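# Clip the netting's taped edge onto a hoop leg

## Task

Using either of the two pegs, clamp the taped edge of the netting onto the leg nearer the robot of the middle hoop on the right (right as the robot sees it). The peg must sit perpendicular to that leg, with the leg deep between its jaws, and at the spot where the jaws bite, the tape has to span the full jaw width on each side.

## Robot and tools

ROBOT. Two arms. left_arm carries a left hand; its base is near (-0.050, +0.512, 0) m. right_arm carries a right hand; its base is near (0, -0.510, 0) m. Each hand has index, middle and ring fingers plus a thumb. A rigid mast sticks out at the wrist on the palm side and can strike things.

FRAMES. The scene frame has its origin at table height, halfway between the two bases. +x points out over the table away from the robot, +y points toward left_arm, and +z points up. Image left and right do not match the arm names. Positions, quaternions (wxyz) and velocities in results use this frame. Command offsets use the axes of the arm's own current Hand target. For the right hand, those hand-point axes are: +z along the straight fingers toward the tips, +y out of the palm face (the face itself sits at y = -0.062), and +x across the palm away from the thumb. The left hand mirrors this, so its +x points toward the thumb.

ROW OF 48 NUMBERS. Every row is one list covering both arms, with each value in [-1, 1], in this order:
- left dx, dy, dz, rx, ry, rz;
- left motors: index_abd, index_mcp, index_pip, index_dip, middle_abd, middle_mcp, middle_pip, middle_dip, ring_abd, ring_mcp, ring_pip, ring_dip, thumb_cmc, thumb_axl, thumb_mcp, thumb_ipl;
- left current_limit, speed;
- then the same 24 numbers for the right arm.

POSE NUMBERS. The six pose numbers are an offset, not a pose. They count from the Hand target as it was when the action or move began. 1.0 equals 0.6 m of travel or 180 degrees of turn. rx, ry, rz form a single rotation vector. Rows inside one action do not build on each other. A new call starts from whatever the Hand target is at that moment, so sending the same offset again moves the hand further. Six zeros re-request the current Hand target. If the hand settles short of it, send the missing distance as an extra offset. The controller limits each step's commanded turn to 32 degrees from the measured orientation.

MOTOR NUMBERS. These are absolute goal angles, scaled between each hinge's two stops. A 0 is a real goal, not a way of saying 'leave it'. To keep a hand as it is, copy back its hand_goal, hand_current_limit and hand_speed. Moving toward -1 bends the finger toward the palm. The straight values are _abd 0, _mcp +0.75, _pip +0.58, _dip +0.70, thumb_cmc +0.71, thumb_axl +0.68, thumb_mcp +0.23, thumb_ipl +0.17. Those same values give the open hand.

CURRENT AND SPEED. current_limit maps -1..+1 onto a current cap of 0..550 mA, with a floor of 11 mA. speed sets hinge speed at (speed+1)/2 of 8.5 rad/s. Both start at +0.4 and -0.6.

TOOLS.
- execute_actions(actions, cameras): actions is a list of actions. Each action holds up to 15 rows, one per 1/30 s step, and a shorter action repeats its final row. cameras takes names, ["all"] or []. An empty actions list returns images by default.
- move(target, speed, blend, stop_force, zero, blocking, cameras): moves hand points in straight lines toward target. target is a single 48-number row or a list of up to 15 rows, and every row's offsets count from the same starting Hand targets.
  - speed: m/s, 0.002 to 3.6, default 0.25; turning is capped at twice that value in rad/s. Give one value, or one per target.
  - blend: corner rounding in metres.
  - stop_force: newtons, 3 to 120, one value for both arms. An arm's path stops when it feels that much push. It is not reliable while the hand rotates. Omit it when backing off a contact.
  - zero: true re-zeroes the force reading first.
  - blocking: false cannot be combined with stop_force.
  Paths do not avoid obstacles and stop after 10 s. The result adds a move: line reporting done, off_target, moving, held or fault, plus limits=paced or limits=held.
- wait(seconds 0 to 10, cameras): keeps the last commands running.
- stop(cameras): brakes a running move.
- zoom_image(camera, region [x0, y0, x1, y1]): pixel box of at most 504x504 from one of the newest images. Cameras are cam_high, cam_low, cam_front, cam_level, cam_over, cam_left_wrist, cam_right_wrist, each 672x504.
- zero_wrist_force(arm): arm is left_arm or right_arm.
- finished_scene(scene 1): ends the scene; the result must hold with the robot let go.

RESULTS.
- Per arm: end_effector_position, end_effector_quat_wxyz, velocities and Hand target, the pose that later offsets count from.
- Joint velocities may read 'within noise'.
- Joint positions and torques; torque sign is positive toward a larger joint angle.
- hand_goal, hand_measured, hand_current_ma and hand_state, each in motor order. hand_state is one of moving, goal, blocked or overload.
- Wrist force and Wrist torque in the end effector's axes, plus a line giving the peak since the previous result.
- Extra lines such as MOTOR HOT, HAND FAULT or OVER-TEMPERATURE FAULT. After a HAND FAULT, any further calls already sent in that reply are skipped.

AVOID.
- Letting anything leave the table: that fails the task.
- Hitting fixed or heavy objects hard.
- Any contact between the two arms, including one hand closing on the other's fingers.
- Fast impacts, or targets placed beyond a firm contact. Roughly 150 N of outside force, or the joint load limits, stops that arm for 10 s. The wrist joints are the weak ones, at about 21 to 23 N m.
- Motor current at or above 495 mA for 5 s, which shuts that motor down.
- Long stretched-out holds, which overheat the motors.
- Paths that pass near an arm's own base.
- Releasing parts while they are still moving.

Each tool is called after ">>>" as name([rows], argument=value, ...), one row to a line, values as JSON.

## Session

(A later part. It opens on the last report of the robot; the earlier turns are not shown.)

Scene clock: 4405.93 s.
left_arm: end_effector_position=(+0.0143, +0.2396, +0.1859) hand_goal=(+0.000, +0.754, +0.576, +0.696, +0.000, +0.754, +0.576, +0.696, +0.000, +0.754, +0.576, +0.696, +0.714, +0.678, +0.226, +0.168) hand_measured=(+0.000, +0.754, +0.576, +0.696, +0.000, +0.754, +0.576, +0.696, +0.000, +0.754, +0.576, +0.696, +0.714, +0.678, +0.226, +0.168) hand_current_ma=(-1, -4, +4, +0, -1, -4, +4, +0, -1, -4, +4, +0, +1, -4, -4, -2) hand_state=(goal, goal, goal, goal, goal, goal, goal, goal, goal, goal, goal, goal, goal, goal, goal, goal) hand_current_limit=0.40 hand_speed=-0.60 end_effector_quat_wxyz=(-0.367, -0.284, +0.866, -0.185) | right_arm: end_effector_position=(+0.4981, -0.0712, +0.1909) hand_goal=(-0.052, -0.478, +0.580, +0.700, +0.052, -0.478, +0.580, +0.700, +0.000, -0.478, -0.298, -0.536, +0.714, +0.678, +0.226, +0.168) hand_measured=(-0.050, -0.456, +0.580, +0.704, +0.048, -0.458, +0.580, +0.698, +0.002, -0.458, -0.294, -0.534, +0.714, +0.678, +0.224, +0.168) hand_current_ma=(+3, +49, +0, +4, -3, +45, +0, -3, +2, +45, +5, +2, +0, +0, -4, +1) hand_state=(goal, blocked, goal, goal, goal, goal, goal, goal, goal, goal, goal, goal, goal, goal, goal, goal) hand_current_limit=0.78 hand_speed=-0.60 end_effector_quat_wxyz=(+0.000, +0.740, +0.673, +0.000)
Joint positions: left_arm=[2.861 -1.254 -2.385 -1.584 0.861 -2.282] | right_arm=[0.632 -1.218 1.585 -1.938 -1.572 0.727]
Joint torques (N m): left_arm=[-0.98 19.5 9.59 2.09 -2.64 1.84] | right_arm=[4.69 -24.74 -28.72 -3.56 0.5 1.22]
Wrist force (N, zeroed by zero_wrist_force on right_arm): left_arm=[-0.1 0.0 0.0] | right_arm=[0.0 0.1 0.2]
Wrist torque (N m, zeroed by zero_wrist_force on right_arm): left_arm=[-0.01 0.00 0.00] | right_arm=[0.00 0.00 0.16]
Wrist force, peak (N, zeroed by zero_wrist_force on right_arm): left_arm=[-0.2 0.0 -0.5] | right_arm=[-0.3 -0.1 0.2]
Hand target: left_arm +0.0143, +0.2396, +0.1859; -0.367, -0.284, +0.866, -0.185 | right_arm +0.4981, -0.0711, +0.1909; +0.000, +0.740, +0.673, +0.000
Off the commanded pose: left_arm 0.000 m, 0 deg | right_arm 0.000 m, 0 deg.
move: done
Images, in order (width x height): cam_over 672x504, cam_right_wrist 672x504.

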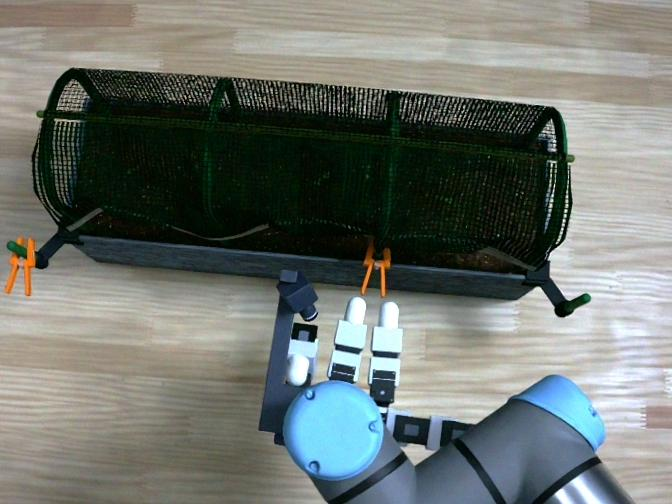

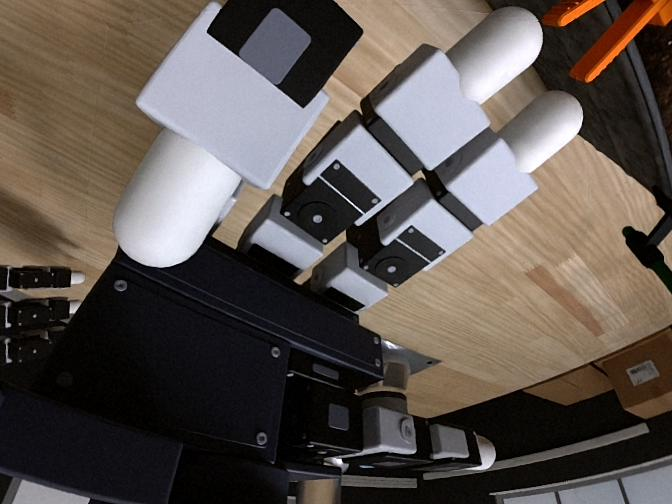

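>>> move(target=[0,0,0,0,0,0, 0,0.754,0.576,0.696,0,0.754,0.576,0.696,0,0.754,0.576,0.696,0.714,0.678,0.226,0.168,0.4,-0.6, 0,0.0055,0.0025,0,0,0, -0.0525,-0.479,0.58,0.7,0.0525,-0.479,0.58,0.7,0,-0.479,-0.299,-0.536,0.714,0.678,0.226,0.168,0.78,-0.6], speed=0.01, stop_force=8, cameras=["cam_right_wrist", "cam_over"])

>>> zoom_image(camera="cam_over", region=[340, 230, 420, 330])

>>> zoom_image(camera="cam_right_wrist", region=[472, 0, 672, 200])

Scene clock: 4428.53 s.
left_arm: end_effector_position=(+0.0143, +0.2396, +0.1859) hand_goal=(+0.000, +0.754, +0.576, +0.696, +0.000, +0.754, +0.576, +0.696, +0.000, +0.754, +0.576, +0.696, +0.714, +0.678, +0.226, +0.168) hand_measured=(+0.000, +0.754, +0.576, +0.696, +0.000, +0.754, +0.576, +0.696, +0.000, +0.754, +0.576, +0.696, +0.714, +0.678, +0.226, +0.168) hand_current_ma=(-1, -4, +4, +0, -1, -4, +4, +0, -1, -4, +4, +0, +1, -4, -4, -2) hand_state=(goal, goal, goal, goal, goal, goal, goal, goal, goal, goal, goal, goal, goal, goal, goal, goal) hand_current_limit=0.40 hand_speed=-0.60 end_effector_quat_wxyz=(-0.367, -0.284, +0.866, -0.185) | right_arm: end_effector_position=(+0.5014, -0.0714, +0.1894) hand_goal=(-0.052, -0.478, +0.580, +0.700, +0.052, -0.478, +0.580, +0.700, +0.000, -0.478, -0.298, -0.536, +0.714, +0.678, +0.226, +0.168) hand_measured=(-0.050, -0.456, +0.580, +0.704, +0.048, -0.458, +0.580, +0.698, +0.002, -0.458, -0.294, -0.534, +0.714, +0.678, +0.224, +0.168) hand_current_ma=(+3, +49, +0, +4, -3, +45, +0, -3, +2, +45, +5, +2, +0, +0, -4, +1) hand_state=(goal, blocked, goal, goal, goal, goal, goal, goal, goal, goal, goal, goal, goal, goal, goal, goal) hand_current_limit=0.78 hand_speed=-0.60 end_effector_quat_wxyz=(+0.000, +0.740, +0.673, +0.000)
Joint positions: left_arm=[2.861 -1.254 -2.385 -1.584 0.861 -2.282] | right_arm=[0.628 -1.212 1.581 -1.94 -1.572 0.723]
Joint torques (N m): left_arm=[-1.11 19.87 11.32 2.24 -2.72 1.95] | right_arm=[2.55 -42.95 -19.25 -3.37 0.14 1.06]
Wrist force (N, zeroed by zero_wrist_force on right_arm): left_arm=[-0.1 0.3 0.0] | right_arm=[0.0 0.1 -0.1]
Wrist torque (N m, zeroed by zero_wrist_force on right_arm): left_arm=[0.02 0.00 -0.01] | right_arm=[0.01 0.01 0.15]
Wrist force, peak (N, zeroed by zero_wrist_force on right_arm): left_arm=[0.3 0.0 -0.5] | right_arm=[-0.3 -0.1 -0.2]
Hand target: left_arm +0.0143, +0.2396, +0.1859; -0.367, -0.284, +0.866, -0.185 | right_arm +0.5014, -0.0714, +0.1894; +0.000, +0.740, +0.673, +0.000
Off the commanded pose: left_arm 0.000 m, 0 deg | right_arm 0.000 m, 0 deg.
move: done
Images, in order (width x height): cam_over 672x504, cam_right_wrist 672x504.

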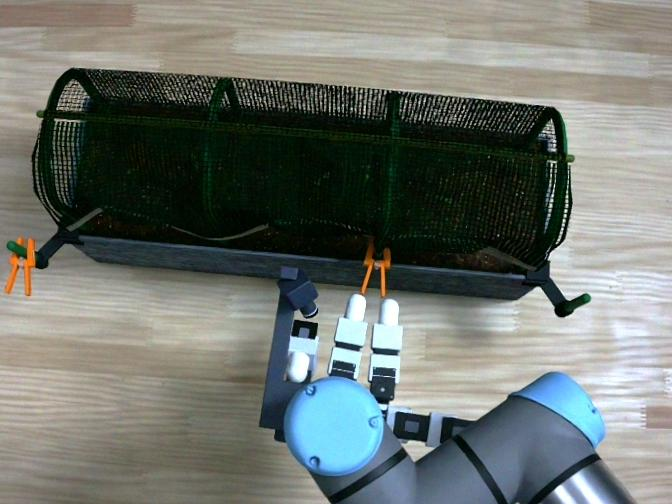

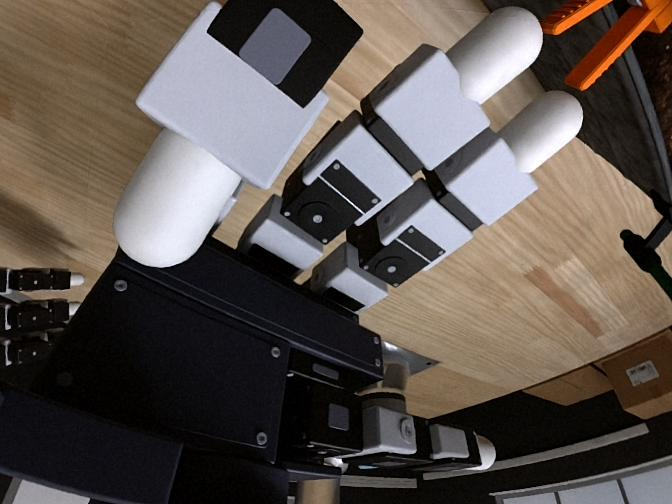

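Scaled by 5.040 from the camera's 672x504 image, which has a finer 960x720 frame.

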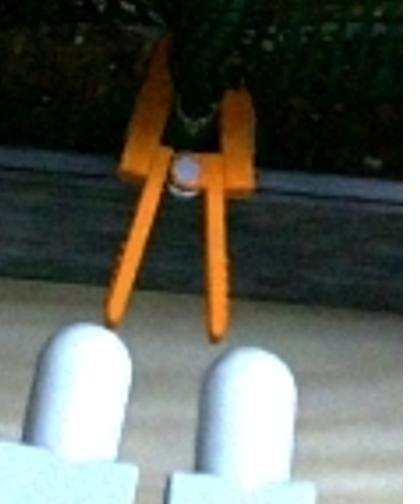

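Scaled by 2.520 from the camera's 672x504 image, which has a finer 960x720 frame.

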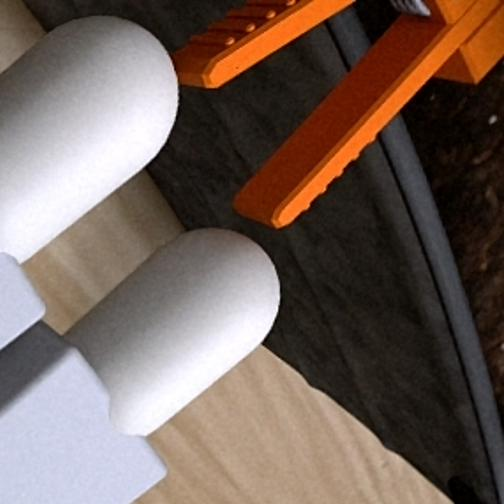

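>>> move(target=[0,0,0,0,0,0, 0,0.754,0.576,0.696,0,0.754,0.576,0.696,0,0.754,0.576,0.696,0.714,0.678,0.226,0.168,0.4,-0.6, 0,0.01,0,0,0,0, -0.0525,-0.479,0.58,0.7,0.0525,-0.479,0.58,0.7,0,-0.479,-0.299,-0.536,0.714,0.678,0.226,0.168,0.78,-0.6], speed=0.005, stop_force=10, cameras=["cam_right_wrist", "cam_over"])

>>> zoom_image(camera="cam_over", region=[340, 230, 420, 330])

>>> zoom_image(camera="cam_right_wrist", region=[472, 0, 672, 200])

Scene clock: 4440.27 s.
left_arm: end_effector_position=(+0.0143, +0.2396, +0.1859) hand_goal=(+0.000, +0.754, +0.576, +0.696, +0.000, +0.754, +0.576, +0.696, +0.000, +0.754, +0.576, +0.696, +0.714, +0.678, +0.226, +0.168) hand_measured=(+0.000, +0.754, +0.576, +0.696, +0.000, +0.754, +0.576, +0.696, +0.000, +0.754, +0.576, +0.696, +0.714, +0.678, +0.226, +0.168) hand_current_ma=(-1, -4, +4, +0, -1, -4, +4, +0, -1, -4, +4, +0, +1, -4, -4, -2) hand_state=(goal, goal, goal, goal, goal, goal, goal, goal, goal, goal, goal, goal, goal, goal, goal, goal) hand_current_limit=0.40 hand_speed=-0.60 end_effector_quat_wxyz=(-0.367, -0.284, +0.866, -0.185) | right_arm: end_effector_position=(+0.5049, -0.0717, +0.1894) hand_goal=(-0.052, -0.478, +0.580, +0.700, +0.052, -0.478, +0.580, +0.700, +0.000, -0.478, -0.298, -0.536, +0.714, +0.678, +0.226, +0.168) hand_measured=(-0.050, -0.456, +0.580, +0.704, +0.024, -0.458, +0.580, +0.698, +0.002, -0.458, -0.294, -0.534, +0.714, +0.678, +0.224, +0.168) hand_current_ma=(+3, +49, +0, +4, -54, +45, +1, -3, +2, +45, +5, +2, +0, +0, -4, +1) hand_state=(goal, blocked, goal, goal, blocked, goal, goal, goal, goal, goal, goal, goal, goal, goal, goal, goal) hand_current_limit=0.78 hand_speed=-0.60 end_effector_quat_wxyz=(+0.000, +0.740, +0.673, +0.000)
Joint positions: left_arm=[2.861 -1.254 -2.385 -1.584 0.861 -2.282] | right_arm=[0.624 -1.207 1.574 -1.938 -1.572 0.719]
Joint torques (N m): left_arm=[-1.07 19.96 10.7 2.28 -2.59 1.92] | right_arm=[9.21 -49.23 -9.58 -5.29 -0.2 1.72]
Wrist force (N, zeroed by zero_wrist_force on right_arm): left_arm=[-0.4 0.1 -0.2] | right_arm=[1.5 -9.4 0.2]
Wrist torque (N m, zeroed by zero_wrist_force on right_arm): left_arm=[0.01 0.04 -0.03] | right_arm=[-0.34 -0.01 -0.15]
Wrist force, peak (N, zeroed by zero_wrist_force on right_arm): left_arm=[0.3 0.1 -0.5] | right_arm=[2.0 -10.3 -0.3]
Hand target: left_arm +0.0143, +0.2396, +0.1859; -0.367, -0.284, +0.866, -0.185 | right_arm +0.5049, -0.0717, +0.1894; +0.000, +0.740, +0.673, +0.000 (not the last commanded pose)
Off the commanded pose: left_arm 0.000 m, 0 deg | right_arm 0.002 m, 0 deg.
move: contact (right_arm)
Images, in order (width x height): cam_over 672x504, cam_right_wrist 672x504.

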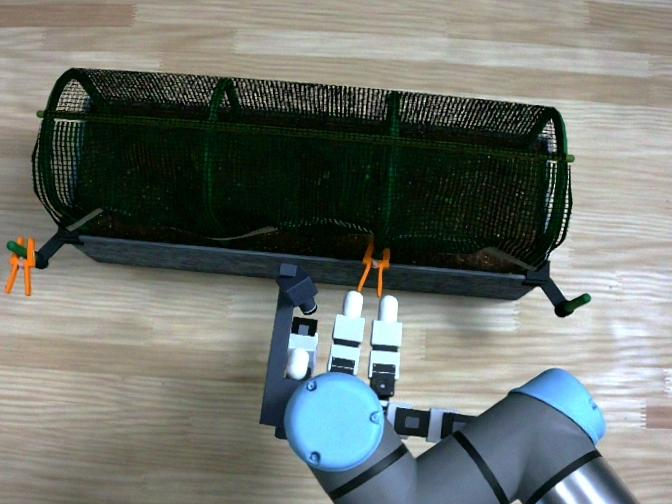

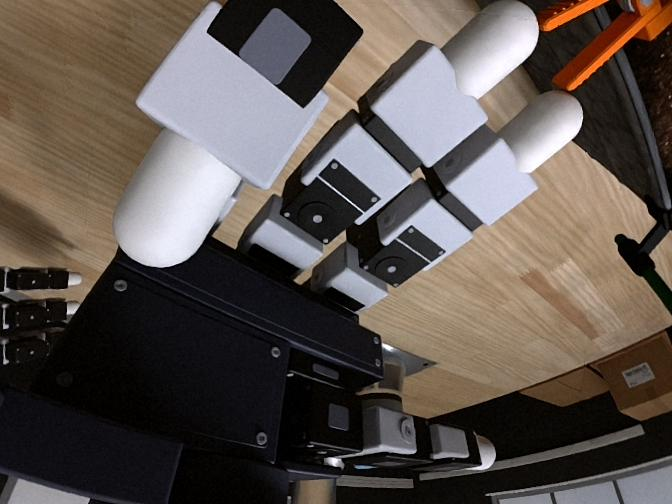

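Scaled by 5.040 from the camera's 672x504 image, which has a finer 960x720 frame.

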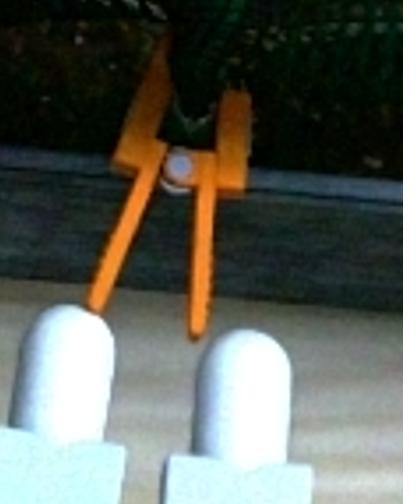

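Scaled by 2.520 from the camera's 672x504 image, which has a finer 960x720 frame.

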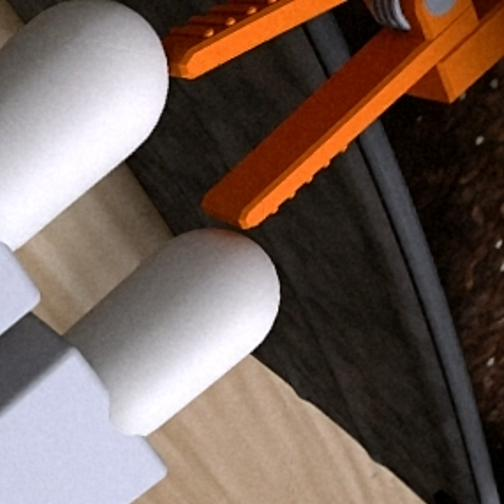

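>>> move([
  [0,0,0,0,0,0, 0,0.754,0.576,0.696,0,0.754,0.576,0.696,0,0.754,0.576,0.696,0.714,0.678,0.226,0.168,0.4,-0.6, 0,-0.0067,0,0,0,0, -0.0525,-0.479,0.58,0.7,0.0525,-0.479,0.58,0.7,0,-0.479,-0.299,-0.536,0.714,0.678,0.226,0.168,0.78,-0.6],
  [0,0,0,0,0,0, 0,0.754,0.576,0.696,0,0.754,0.576,0.696,0,0.754,0.576,0.696,0.714,0.678,0.226,0.168,0.4,-0.6, -0.0057,-0.0067,0,0,0,-0.0222, -0.0525,-0.479,0.58,0.7,0.0525,-0.479,0.58,0.7,0,-0.479,-0.299,-0.536,0.714,0.678,0.226,0.168,0.78,-0.6],
], speed=0.02, cameras=["cam_right_wrist", "cam_over"])

>>> zoom_image(camera="cam_over", region=[340, 230, 420, 330])

>>> zoom_image(camera="cam_right_wrist", region=[472, 0, 672, 200])

Scene clock: 4481.07 s.
left_arm: end_effector_position=(+0.0143, +0.2396, +0.1859) hand_goal=(+0.000, +0.754, +0.576, +0.696, +0.000, +0.754, +0.576, +0.696, +0.000, +0.754, +0.576, +0.696, +0.714, +0.678, +0.226, +0.168) hand_measured=(+0.000, +0.754, +0.576, +0.696, +0.000, +0.754, +0.576, +0.696, +0.000, +0.754, +0.576, +0.696, +0.714, +0.678, +0.226, +0.168) hand_current_ma=(-1, -4, +4, +0, -1, -4, +4, +0, -1, -4, +4, +0, +1, -4, -4, -2) hand_state=(goal, goal, goal, goal, goal, goal, goal, goal, goal, goal, goal, goal, goal, goal, goal, goal) hand_current_limit=0.40 hand_speed=-0.60 end_effector_quat_wxyz=(-0.367, -0.284, +0.866, -0.185) | right_arm: end_effector_position=(+0.5006, -0.0748, +0.1894) hand_goal=(-0.052, -0.478, +0.580, +0.700, +0.052, -0.478, +0.580, +0.700, +0.000, -0.478, -0.298, -0.536, +0.714, +0.678, +0.226, +0.168) hand_measured=(-0.050, -0.456, +0.580, +0.704, +0.048, -0.458, +0.580, +0.698, +0.002, -0.458, -0.294, -0.534, +0.714, +0.678, +0.224, +0.168) hand_current_ma=(+3, +49, +0, +4, -4, +45, +1, -3, +2, +45, +5, +2, +0, +0, -4, +1) hand_state=(goal, blocked, goal, goal, goal, goal, goal, goal, goal, goal, goal, goal, goal, goal, goal, goal) hand_current_limit=0.78 hand_speed=-0.60 end_effector_quat_wxyz=(+0.000, +0.716, +0.698, +0.000)
Joint positions: left_arm=[2.861 -1.254 -2.385 -1.584 0.861 -2.282] | right_arm=[0.619 -1.231 1.608 -1.947 -1.572 0.643]
Joint torques (N m): left_arm=[-0.43 20.45 9.91 2.35 -2.81 1.9] | right_arm=[-4.4 -41.45 -17.48 -4.48 -1.04 1.24]
Wrist force (N, zeroed by zero_wrist_force on right_arm): left_arm=[-0.2 0.1 -0.3] | right_arm=[0.1 -0.1 -0.1]
Wrist torque (N m, zeroed by zero_wrist_force on right_arm): left_arm=[0.03 0.02 -0.01] | right_arm=[-0.01 0.01 0.17]
Wrist force, peak (N, zeroed by zero_wrist_force on right_arm): left_arm=[-0.2 0.2 -0.5] | right_arm=[1.8 -9.6 0.1]
Hand target: left_arm +0.0143, +0.2396, +0.1859; -0.367, -0.284, +0.866, -0.185 | right_arm +0.5006, -0.0747, +0.1894; +0.000, +0.716, +0.698, +0.000
Off the commanded pose: left_arm 0.000 m, 0 deg | right_arm 0.000 m, 0 deg.
move: done
Images, in order (width x height): cam_over 672x504, cam_right_wrist 672x504.

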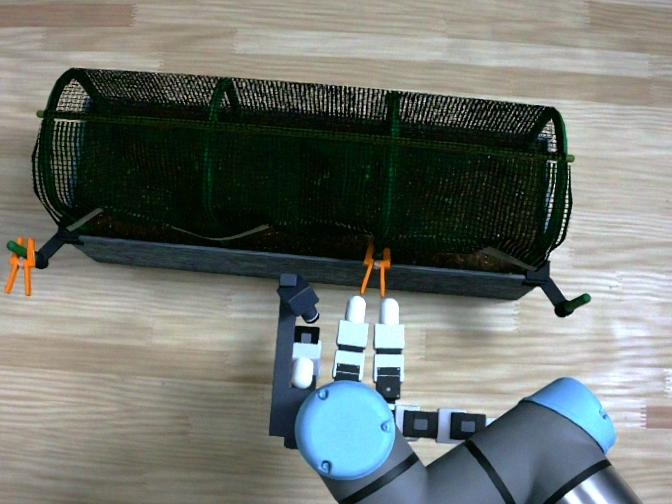

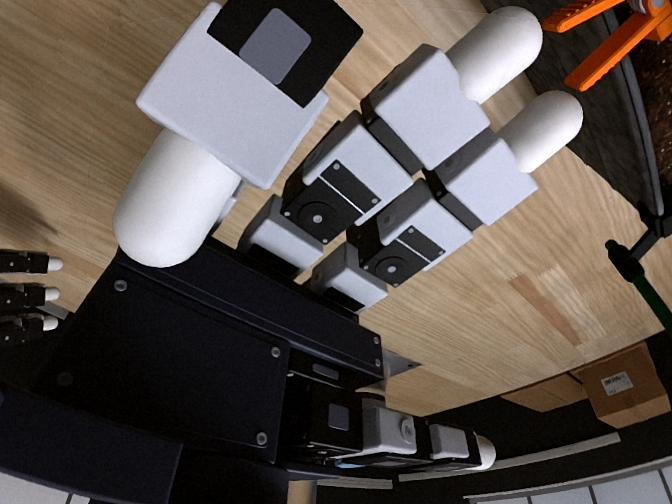

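Scaled by 5.040 from the camera's 672x504 image, which has a finer 960x720 frame.

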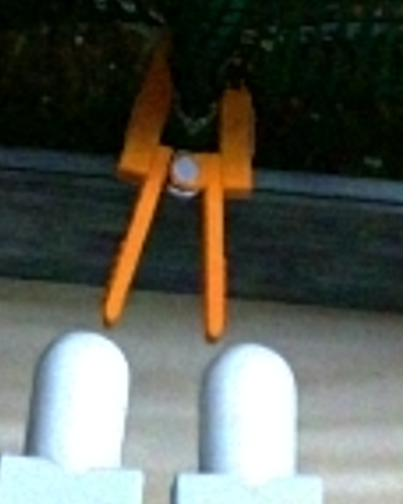

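Scaled by 2.520 from the camera's 672x504 image, which has a finer 960x720 frame.

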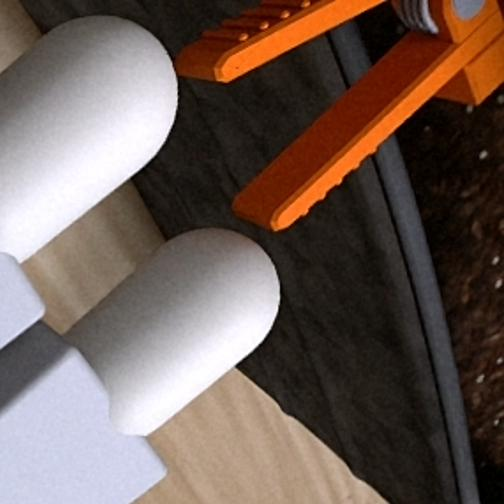

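>>> move(target=[0,0,0,0,0,0, 0,0.754,0.576,0.696,0,0.754,0.576,0.696,0,0.754,0.576,0.696,0.714,0.678,0.226,0.168,0.4,-0.6, 0,0.005,0,0,0,0, -0.0275,-0.479,0.58,0.7,0.0275,-0.479,0.58,0.7,0,-0.479,-0.299,-0.536,0.714,0.678,0.226,0.168,0.78,-0.6], speed=0.01, cameras=["cam_right_wrist", "cam_over"])

>>> zoom_image(camera="cam_over", region=[340, 230, 420, 330])

>>> zoom_image(camera="cam_right_wrist", region=[472, 0, 672, 200])

Scene clock: 4508.90 s.
left_arm: end_effector_position=(+0.0143, +0.2396, +0.1859) hand_goal=(+0.000, +0.754, +0.576, +0.696, +0.000, +0.754, +0.576, +0.696, +0.000, +0.754, +0.576, +0.696, +0.714, +0.678, +0.226, +0.168) hand_measured=(+0.000, +0.754, +0.576, +0.696, +0.000, +0.754, +0.576, +0.696, +0.000, +0.754, +0.576, +0.696, +0.714, +0.678, +0.226, +0.168) hand_current_ma=(-1, -4, +4, +0, -1, -4, +4, +0, -1, -4, +4, +0, +1, -4, -4, -2) hand_state=(goal, goal, goal, goal, goal, goal, goal, goal, goal, goal, goal, goal, goal, goal, goal, goal) hand_current_limit=0.40 hand_speed=-0.60 end_effector_quat_wxyz=(-0.367, -0.284, +0.866, -0.185) | right_arm: end_effector_position=(+0.5037, -0.0748, +0.1894) hand_goal=(-0.028, -0.478, +0.580, +0.700, +0.028, -0.478, +0.580, +0.700, +0.000, -0.478, -0.298, -0.536, +0.714, +0.678, +0.226, +0.168) hand_measured=(-0.032, -0.456, +0.580, +0.704, +0.032, -0.458, +0.580, +0.698, +0.002, -0.458, -0.294, -0.534, +0.714, +0.678, +0.224, +0.168) hand_current_ma=(-3, +49, +0, +4, +4, +45, +1, -3, +2, +45, +5, +2, +0, +0, -4, +1) hand_state=(goal, blocked, goal, goal, goal, goal, goal, goal, goal, goal, goal, goal, goal, goal, goal, goal) hand_current_limit=0.78 hand_speed=-0.60 end_effector_quat_wxyz=(+0.000, +0.716, +0.698, +0.000)
Joint positions: left_arm=[2.861 -1.254 -2.385 -1.584 0.861 -2.282] | right_arm=[0.616 -1.227 1.602 -1.946 -1.572 0.641]
Joint torques (N m): left_arm=[-0.98 19.56 10.32 2.12 -2.61 1.95] | right_arm=[-5.47 -28.78 -26.43 -1.43 -1.19 -1.07]
Wrist force (N, zeroed by zero_wrist_force on right_arm): left_arm=[0.1 0.0 0.0] | right_arm=[0.0 -0.1 -0.2]
Wrist torque (N m, zeroed by zero_wrist_force on right_arm): left_arm=[0.00 -0.02 0.01] | right_arm=[0.00 0.02 0.16]
Wrist force, peak (N, zeroed by zero_wrist_force on right_arm): left_arm=[0.0 0.3 -0.4] | right_arm=[-0.3 -0.1 -0.2]
Hand target: left_arm +0.0143, +0.2396, +0.1859; -0.367, -0.284, +0.866, -0.185 | right_arm +0.5036, -0.0748, +0.1894; +0.000, +0.716, +0.698, +0.000
Off the commanded pose: left_arm 0.000 m, 0 deg | right_arm 0.000 m, 0 deg.
move: done
Images, in order (width x height): cam_over 672x504, cam_right_wrist 672x504.

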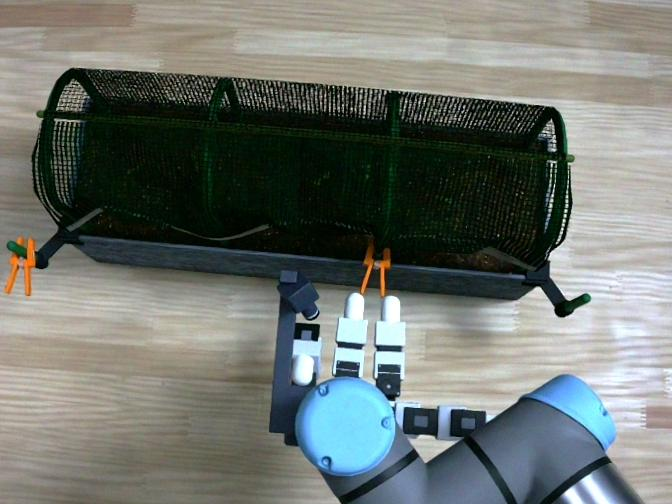

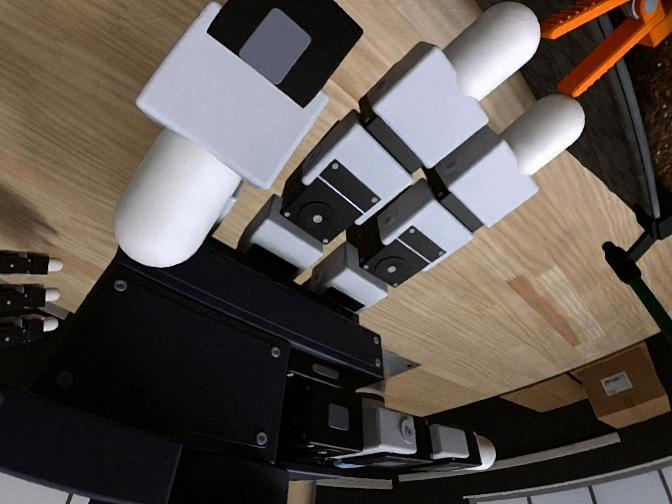

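Scaled by 5.040 from the camera's 672x504 image, which has a finer 960x720 frame.

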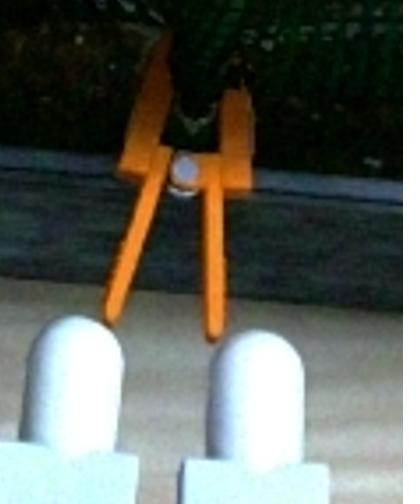

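Scaled by 2.520 from the camera's 672x504 image, which has a finer 960x720 frame.

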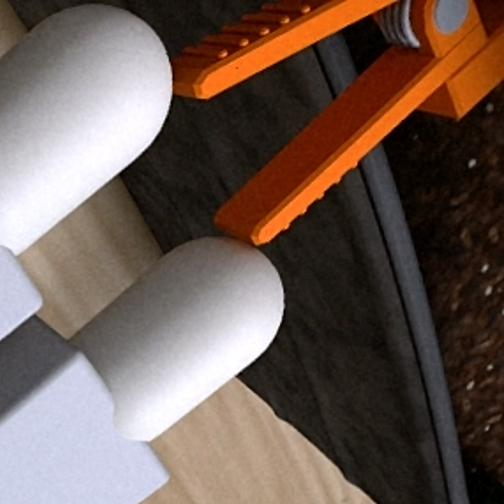

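>>> move(target=[0,0,0,0,0,0, 0,0.754,0.576,0.696,0,0.754,0.576,0.696,0,0.754,0.576,0.696,0.714,0.678,0.226,0.168,0.4,-0.6, 0,0.01,0,0,0,0, -0.0275,-0.479,0.58,0.7,0.0275,-0.479,0.58,0.7,0,-0.479,-0.299,-0.536,0.714,0.678,0.226,0.168,0.78,-0.6], speed=0.004, stop_force=13, cameras=["cam_right_wrist", "cam_over"])

>>> zoom_image(camera="cam_over", region=[340, 230, 420, 330])

>>> zoom_image(camera="cam_right_wrist", region=[472, 0, 672, 200])

Scene clock: 4523.83 s.
left_arm: end_effector_position=(+0.0143, +0.2396, +0.1859) hand_goal=(+0.000, +0.754, +0.576, +0.696, +0.000, +0.754, +0.576, +0.696, +0.000, +0.754, +0.576, +0.696, +0.714, +0.678, +0.226, +0.168) hand_measured=(+0.000, +0.754, +0.576, +0.696, +0.000, +0.754, +0.576, +0.696, +0.000, +0.754, +0.576, +0.696, +0.714, +0.678, +0.226, +0.168) hand_current_ma=(-1, -4, +4, +0, -1, -4, +4, +0, -1, -4, +4, +0, +1, -4, -4, -2) hand_state=(goal, goal, goal, goal, goal, goal, goal, goal, goal, goal, goal, goal, goal, goal, goal, goal) hand_current_limit=0.40 hand_speed=-0.60 end_effector_quat_wxyz=(-0.367, -0.284, +0.866, -0.185) | right_arm: end_effector_position=(+0.5096, -0.0750, +0.1894) hand_goal=(-0.028, -0.478, +0.580, +0.700, +0.028, -0.478, +0.580, +0.700, +0.000, -0.478, -0.298, -0.536, +0.714, +0.678, +0.226, +0.168) hand_measured=(-0.032, -0.456, +0.580, +0.704, -0.036, -0.458, +0.580, +0.698, +0.002, -0.458, -0.294, -0.534, +0.714, +0.678, +0.224, +0.168) hand_current_ma=(-3, +49, +0, +4, -159, +45, +1, -3, +2, +45, +5, +2, +0, +0, -4, +1) hand_state=(goal, blocked, goal, goal, blocked, goal, goal, goal, goal, goal, goal, goal, goal, goal, goal, goal) hand_current_limit=0.78 hand_speed=-0.60 end_effector_quat_wxyz=(+0.000, +0.716, +0.698, +0.000)
Joint positions: left_arm=[2.861 -1.254 -2.385 -1.584 0.861 -2.282] | right_arm=[0.61 -1.218 1.589 -1.942 -1.572 0.635]
Joint torques (N m): left_arm=[-0.68 19.6 9.68 2.2 -2.85 1.97] | right_arm=[-10.48 -33.02 -21.06 -2.86 -1.15 0.53]
Wrist force (N, zeroed by zero_wrist_force on right_arm): left_arm=[0.0 0.1 -0.3] | right_arm=[2.9 -10.2 -0.5]
Wrist torque (N m, zeroed by zero_wrist_force on right_arm): left_arm=[0.03 0.00 0.00] | right_arm=[-0.35 0.00 -0.24]
Wrist force, peak (N, zeroed by zero_wrist_force on right_arm): left_arm=[0.1 0.4 -0.3] | right_arm=[2.6 -10.7 0.3]
Hand target: left_arm +0.0143, +0.2396, +0.1859; -0.367, -0.284, +0.866, -0.185 | right_arm +0.5096, -0.0750, +0.1894; +0.000, +0.716, +0.698, +0.000
Off the commanded pose: left_arm 0.000 m, 0 deg | right_arm 0.000 m, 0 deg.
move: done
Images, in order (width x height): cam_over 672x504, cam_right_wrist 672x504.

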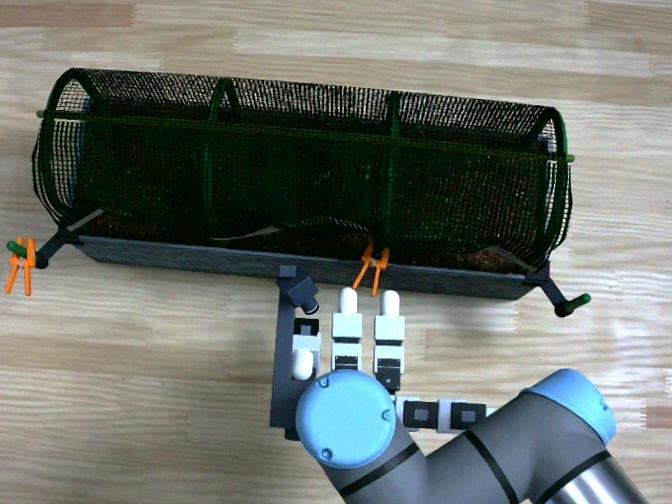

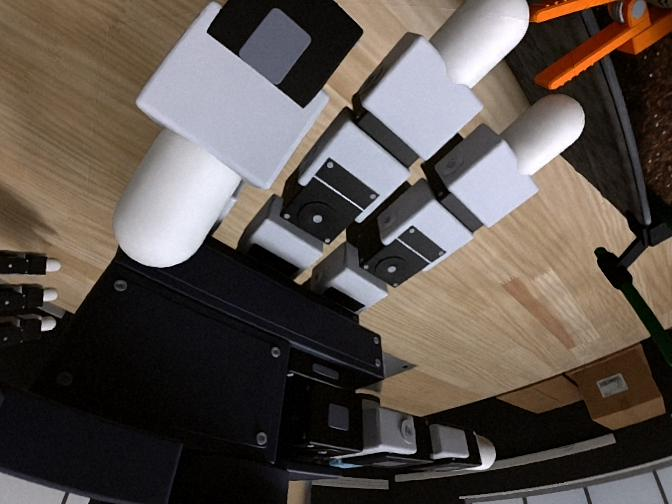

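Scaled by 5.040 from the camera's 672x504 image, which has a finer 960x720 frame.

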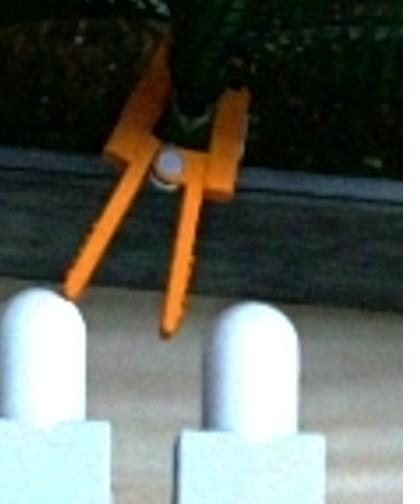

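Scaled by 2.520 from the camera's 672x504 image, which has a finer 960x720 frame.

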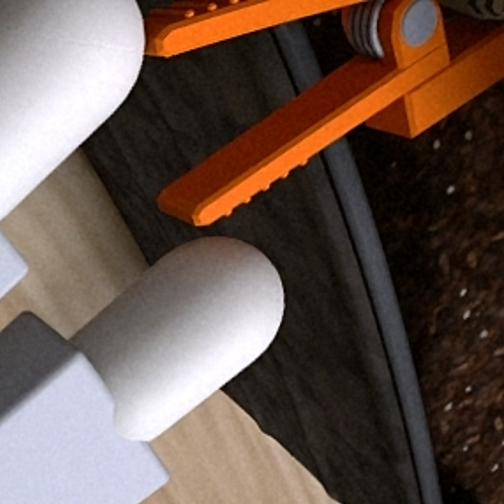

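>>> move(target=[0,0,0,0,0,0, 0,0.754,0.576,0.696,0,0.754,0.576,0.696,0,0.754,0.576,0.696,0.714,0.678,0.226,0.168,0.4,-0.6, 0,-0.0167,0,0,0,0, -0.0275,-0.479,0.58,0.7,0.0275,-0.479,0.58,0.7,0,-0.479,-0.299,-0.536,0.714,0.678,0.226,0.168,0.78,-0.6], speed=0.01, cameras=["cam_right_wrist", "cam_over"])

>>> zoom_image(camera="cam_over", region=[340, 230, 420, 330])

>>> zoom_image(camera="cam_right_wrist", region=[472, 0, 672, 200])

Scene clock: 4544.93 s.
left_arm: end_effector_position=(+0.0143, +0.2396, +0.1859) hand_goal=(+0.000, +0.754, +0.576, +0.696, +0.000, +0.754, +0.576, +0.696, +0.000, +0.754, +0.576, +0.696, +0.714, +0.678, +0.226, +0.168) hand_measured=(+0.000, +0.754, +0.576, +0.696, +0.000, +0.754, +0.576, +0.696, +0.000, +0.754, +0.576, +0.696, +0.714, +0.678, +0.226, +0.168) hand_current_ma=(-1, -4, +4, +0, -1, -4, +4, +0, -1, -4, +4, +0, +1, -4, -4, -2) hand_state=(goal, goal, goal, goal, goal, goal, goal, goal, goal, goal, goal, goal, goal, goal, goal, goal) hand_current_limit=0.40 hand_speed=-0.60 end_effector_quat_wxyz=(-0.367, -0.284, +0.866, -0.185) | right_arm: end_effector_position=(+0.4995, -0.0747, +0.1894) hand_goal=(-0.028, -0.478, +0.580, +0.700, +0.028, -0.478, +0.580, +0.700, +0.000, -0.478, -0.298, -0.536, +0.714, +0.678, +0.226, +0.168) hand_measured=(-0.032, -0.456, +0.580, +0.704, +0.024, -0.458, +0.580, +0.698, +0.002, -0.458, -0.294, -0.534, +0.714, +0.678, +0.224, +0.168) hand_current_ma=(-3, +49, +0, +4, -4, +45, +1, -3, +2, +45, +5, +2, +0, +0, -4, +1) hand_state=(goal, blocked, goal, goal, goal, goal, goal, goal, goal, goal, goal, goal, goal, goal, goal, goal) hand_current_limit=0.78 hand_speed=-0.60 end_effector_quat_wxyz=(+0.000, +0.716, +0.698, +0.000)
Joint positions: left_arm=[2.861 -1.254 -2.385 -1.584 0.861 -2.282] | right_arm=[0.62 -1.233 1.61 -1.948 -1.572 0.645]
Joint torques (N m): left_arm=[0.34 20.68 10.74 2.14 -2.88 1.79] | right_arm=[3.35 -40.22 -18.37 -4.47 -0.82 0.65]
Wrist force (N, zeroed by zero_wrist_force on right_arm): left_arm=[0.0 -0.1 -0.2] | right_arm=[0.0 -0.1 0.0]
Wrist torque (N m, zeroed by zero_wrist_force on right_arm): left_arm=[0.00 -0.01 0.01] | right_arm=[-0.01 0.02 0.00]
Wrist force, peak (N, zeroed by zero_wrist_force on right_arm): left_arm=[-0.4 0.0 -0.5] | right_arm=[3.2 -10.6 -0.3]
Hand target: left_arm +0.0143, +0.2396, +0.1859; -0.367, -0.284, +0.866, -0.185 | right_arm +0.4996, -0.0747, +0.1894; +0.000, +0.716, +0.698, +0.000
Off the commanded pose: left_arm 0.000 m, 0 deg | right_arm 0.000 m, 0 deg.
move: done
Images, in order (width x height): cam_over 672x504, cam_right_wrist 672x504.

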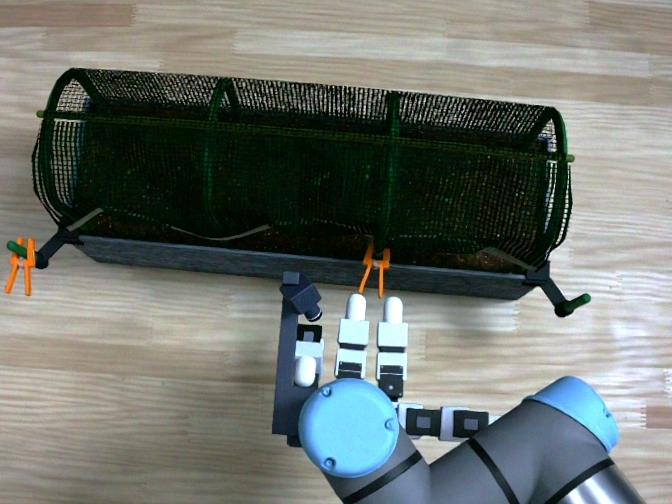

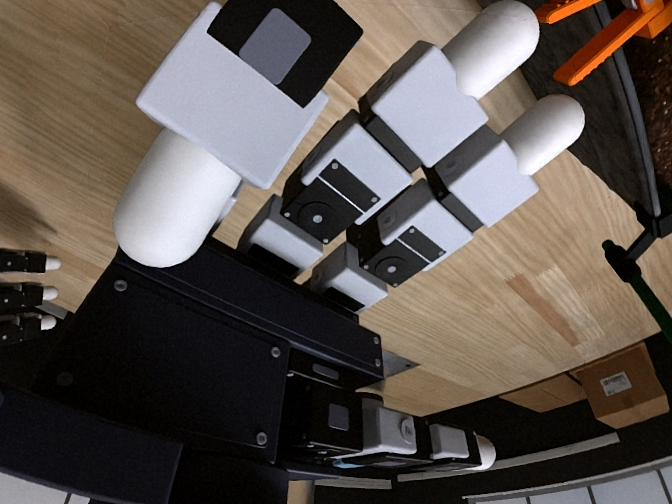

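Scaled by 5.040 from the camera's 672x504 image, which has a finer 960x720 frame.

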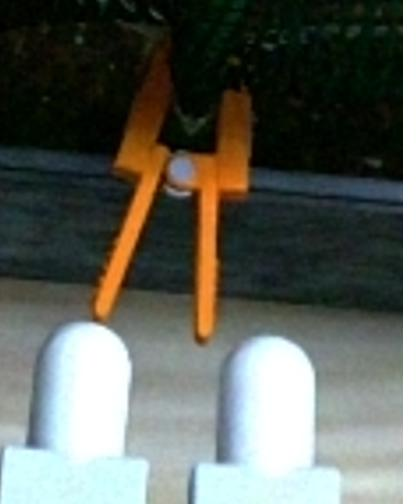

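Scaled by 2.520 from the camera's 672x504 image, which has a finer 960x720 frame.

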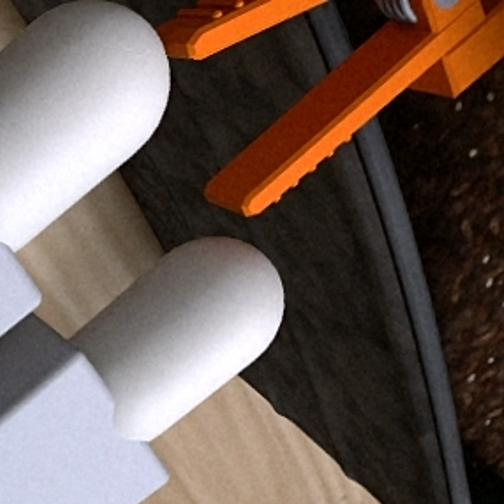

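>>> execute_actions(actions=[], cameras=["cam_over", "cam_right_wrist"])

>>> zoom_image(camera="cam_over", region=[340, 230, 420, 330])

Scene clock: 4560.17 s.
left_arm: end_effector_position=(+0.0143, +0.2396, +0.1859) hand_goal=(+0.000, +0.754, +0.576, +0.696, +0.000, +0.754, +0.576, +0.696, +0.000, +0.754, +0.576, +0.696, +0.714, +0.678, +0.226, +0.168) hand_measured=(+0.000, +0.754, +0.576, +0.696, +0.000, +0.754, +0.576, +0.696, +0.000, +0.754, +0.576, +0.696, +0.714, +0.678, +0.226, +0.168) hand_current_ma=(-1, -4, +4, +0, -1, -4, +4, +0, -1, -4, +4, +0, +1, -4, -4, -2) hand_state=(goal, goal, goal, goal, goal, goal, goal, goal, goal, goal, goal, goal, goal, goal, goal, goal) hand_current_limit=0.40 hand_speed=-0.60 end_effector_quat_wxyz=(-0.367, -0.284, +0.866, -0.185) | right_arm: end_effector_position=(+0.4996, -0.0747, +0.1894) hand_goal=(-0.028, -0.478, +0.580, +0.700, +0.028, -0.478, +0.580, +0.700, +0.000, -0.478, -0.298, -0.536, +0.714, +0.678, +0.226, +0.168) hand_measured=(-0.032, -0.456, +0.580, +0.704, +0.024, -0.458, +0.580, +0.698, +0.002, -0.458, -0.294, -0.534, +0.714, +0.678, +0.224, +0.168) hand_current_ma=(-3, +49, +0, +4, -4, +45, +1, -3, +2, +45, +5, +2, +0, +0, -4, +1) hand_state=(goal, blocked, goal, goal, goal, goal, goal, goal, goal, goal, goal, goal, goal, goal, goal, goal) hand_current_limit=0.78 hand_speed=-0.60 end_effector_quat_wxyz=(+0.000, +0.716, +0.698, +0.000)
Joint positions: left_arm=[2.861 -1.254 -2.385 -1.584 0.861 -2.282] | right_arm=[0.62 -1.233 1.61 -1.948 -1.572 0.645]
Joint velocities: within noise
Joint torques (N m): left_arm=[0.5 20.8 10.3 2.16 -2.76 2.16] | right_arm=[-7.09 -22.28 -31.42 -1.8 -0.67 -1.25]
Wrist force (N, zeroed by zero_wrist_force on right_arm): left_arm=[-0.1 0.4 0.1] | right_arm=[-0.2 -0.1 -0.1]
Wrist torque (N m, zeroed by zero_wrist_force on right_arm): left_arm=[0.04 0.01 -0.02] | right_arm=[0.00 0.05 -0.01]
Wrist force, peak (N, zeroed by zero_wrist_force on right_arm): left_arm=[0.2 0.0 -0.4] | right_arm=[-0.4 0.0 -0.3]
Hand target: left_arm +0.0143, +0.2396, +0.1859; -0.367, -0.284, +0.866, -0.185 | right_arm +0.4996, -0.0747, +0.1894; +0.000, +0.716, +0.698, +0.000
Off the commanded pose: left_arm 0.000 m, 0 deg | right_arm 0.000 m, 0 deg.
Images, in order (width x height): cam_over 672x504, cam_right_wrist 672x504.

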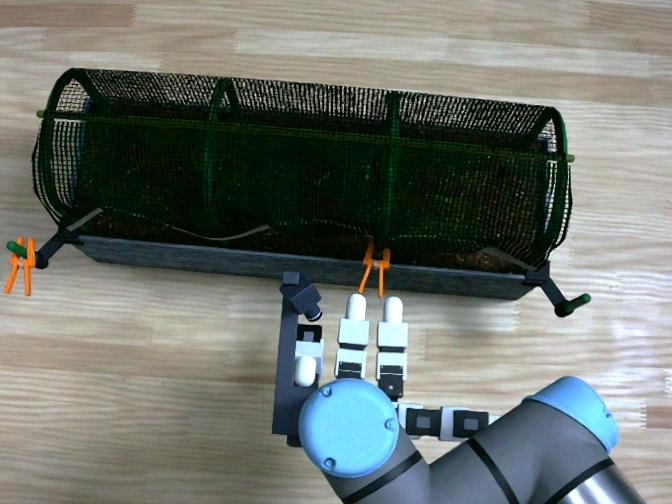

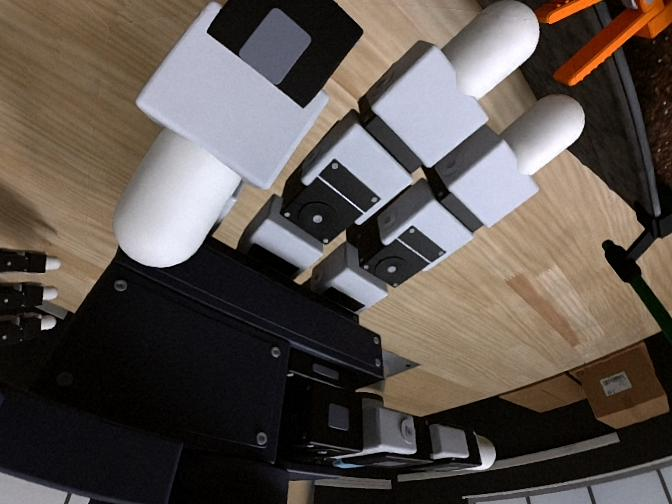

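Scaled by 5.040 from the camera's 672x504 image, which has a finer 960x720 frame.

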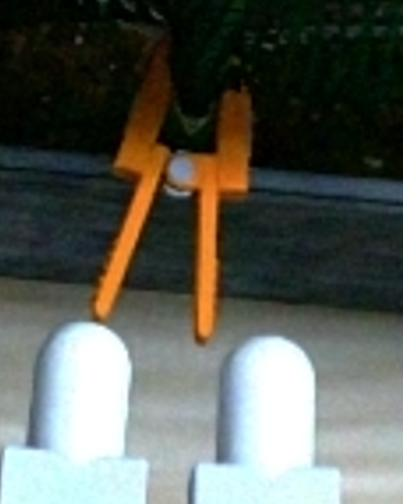

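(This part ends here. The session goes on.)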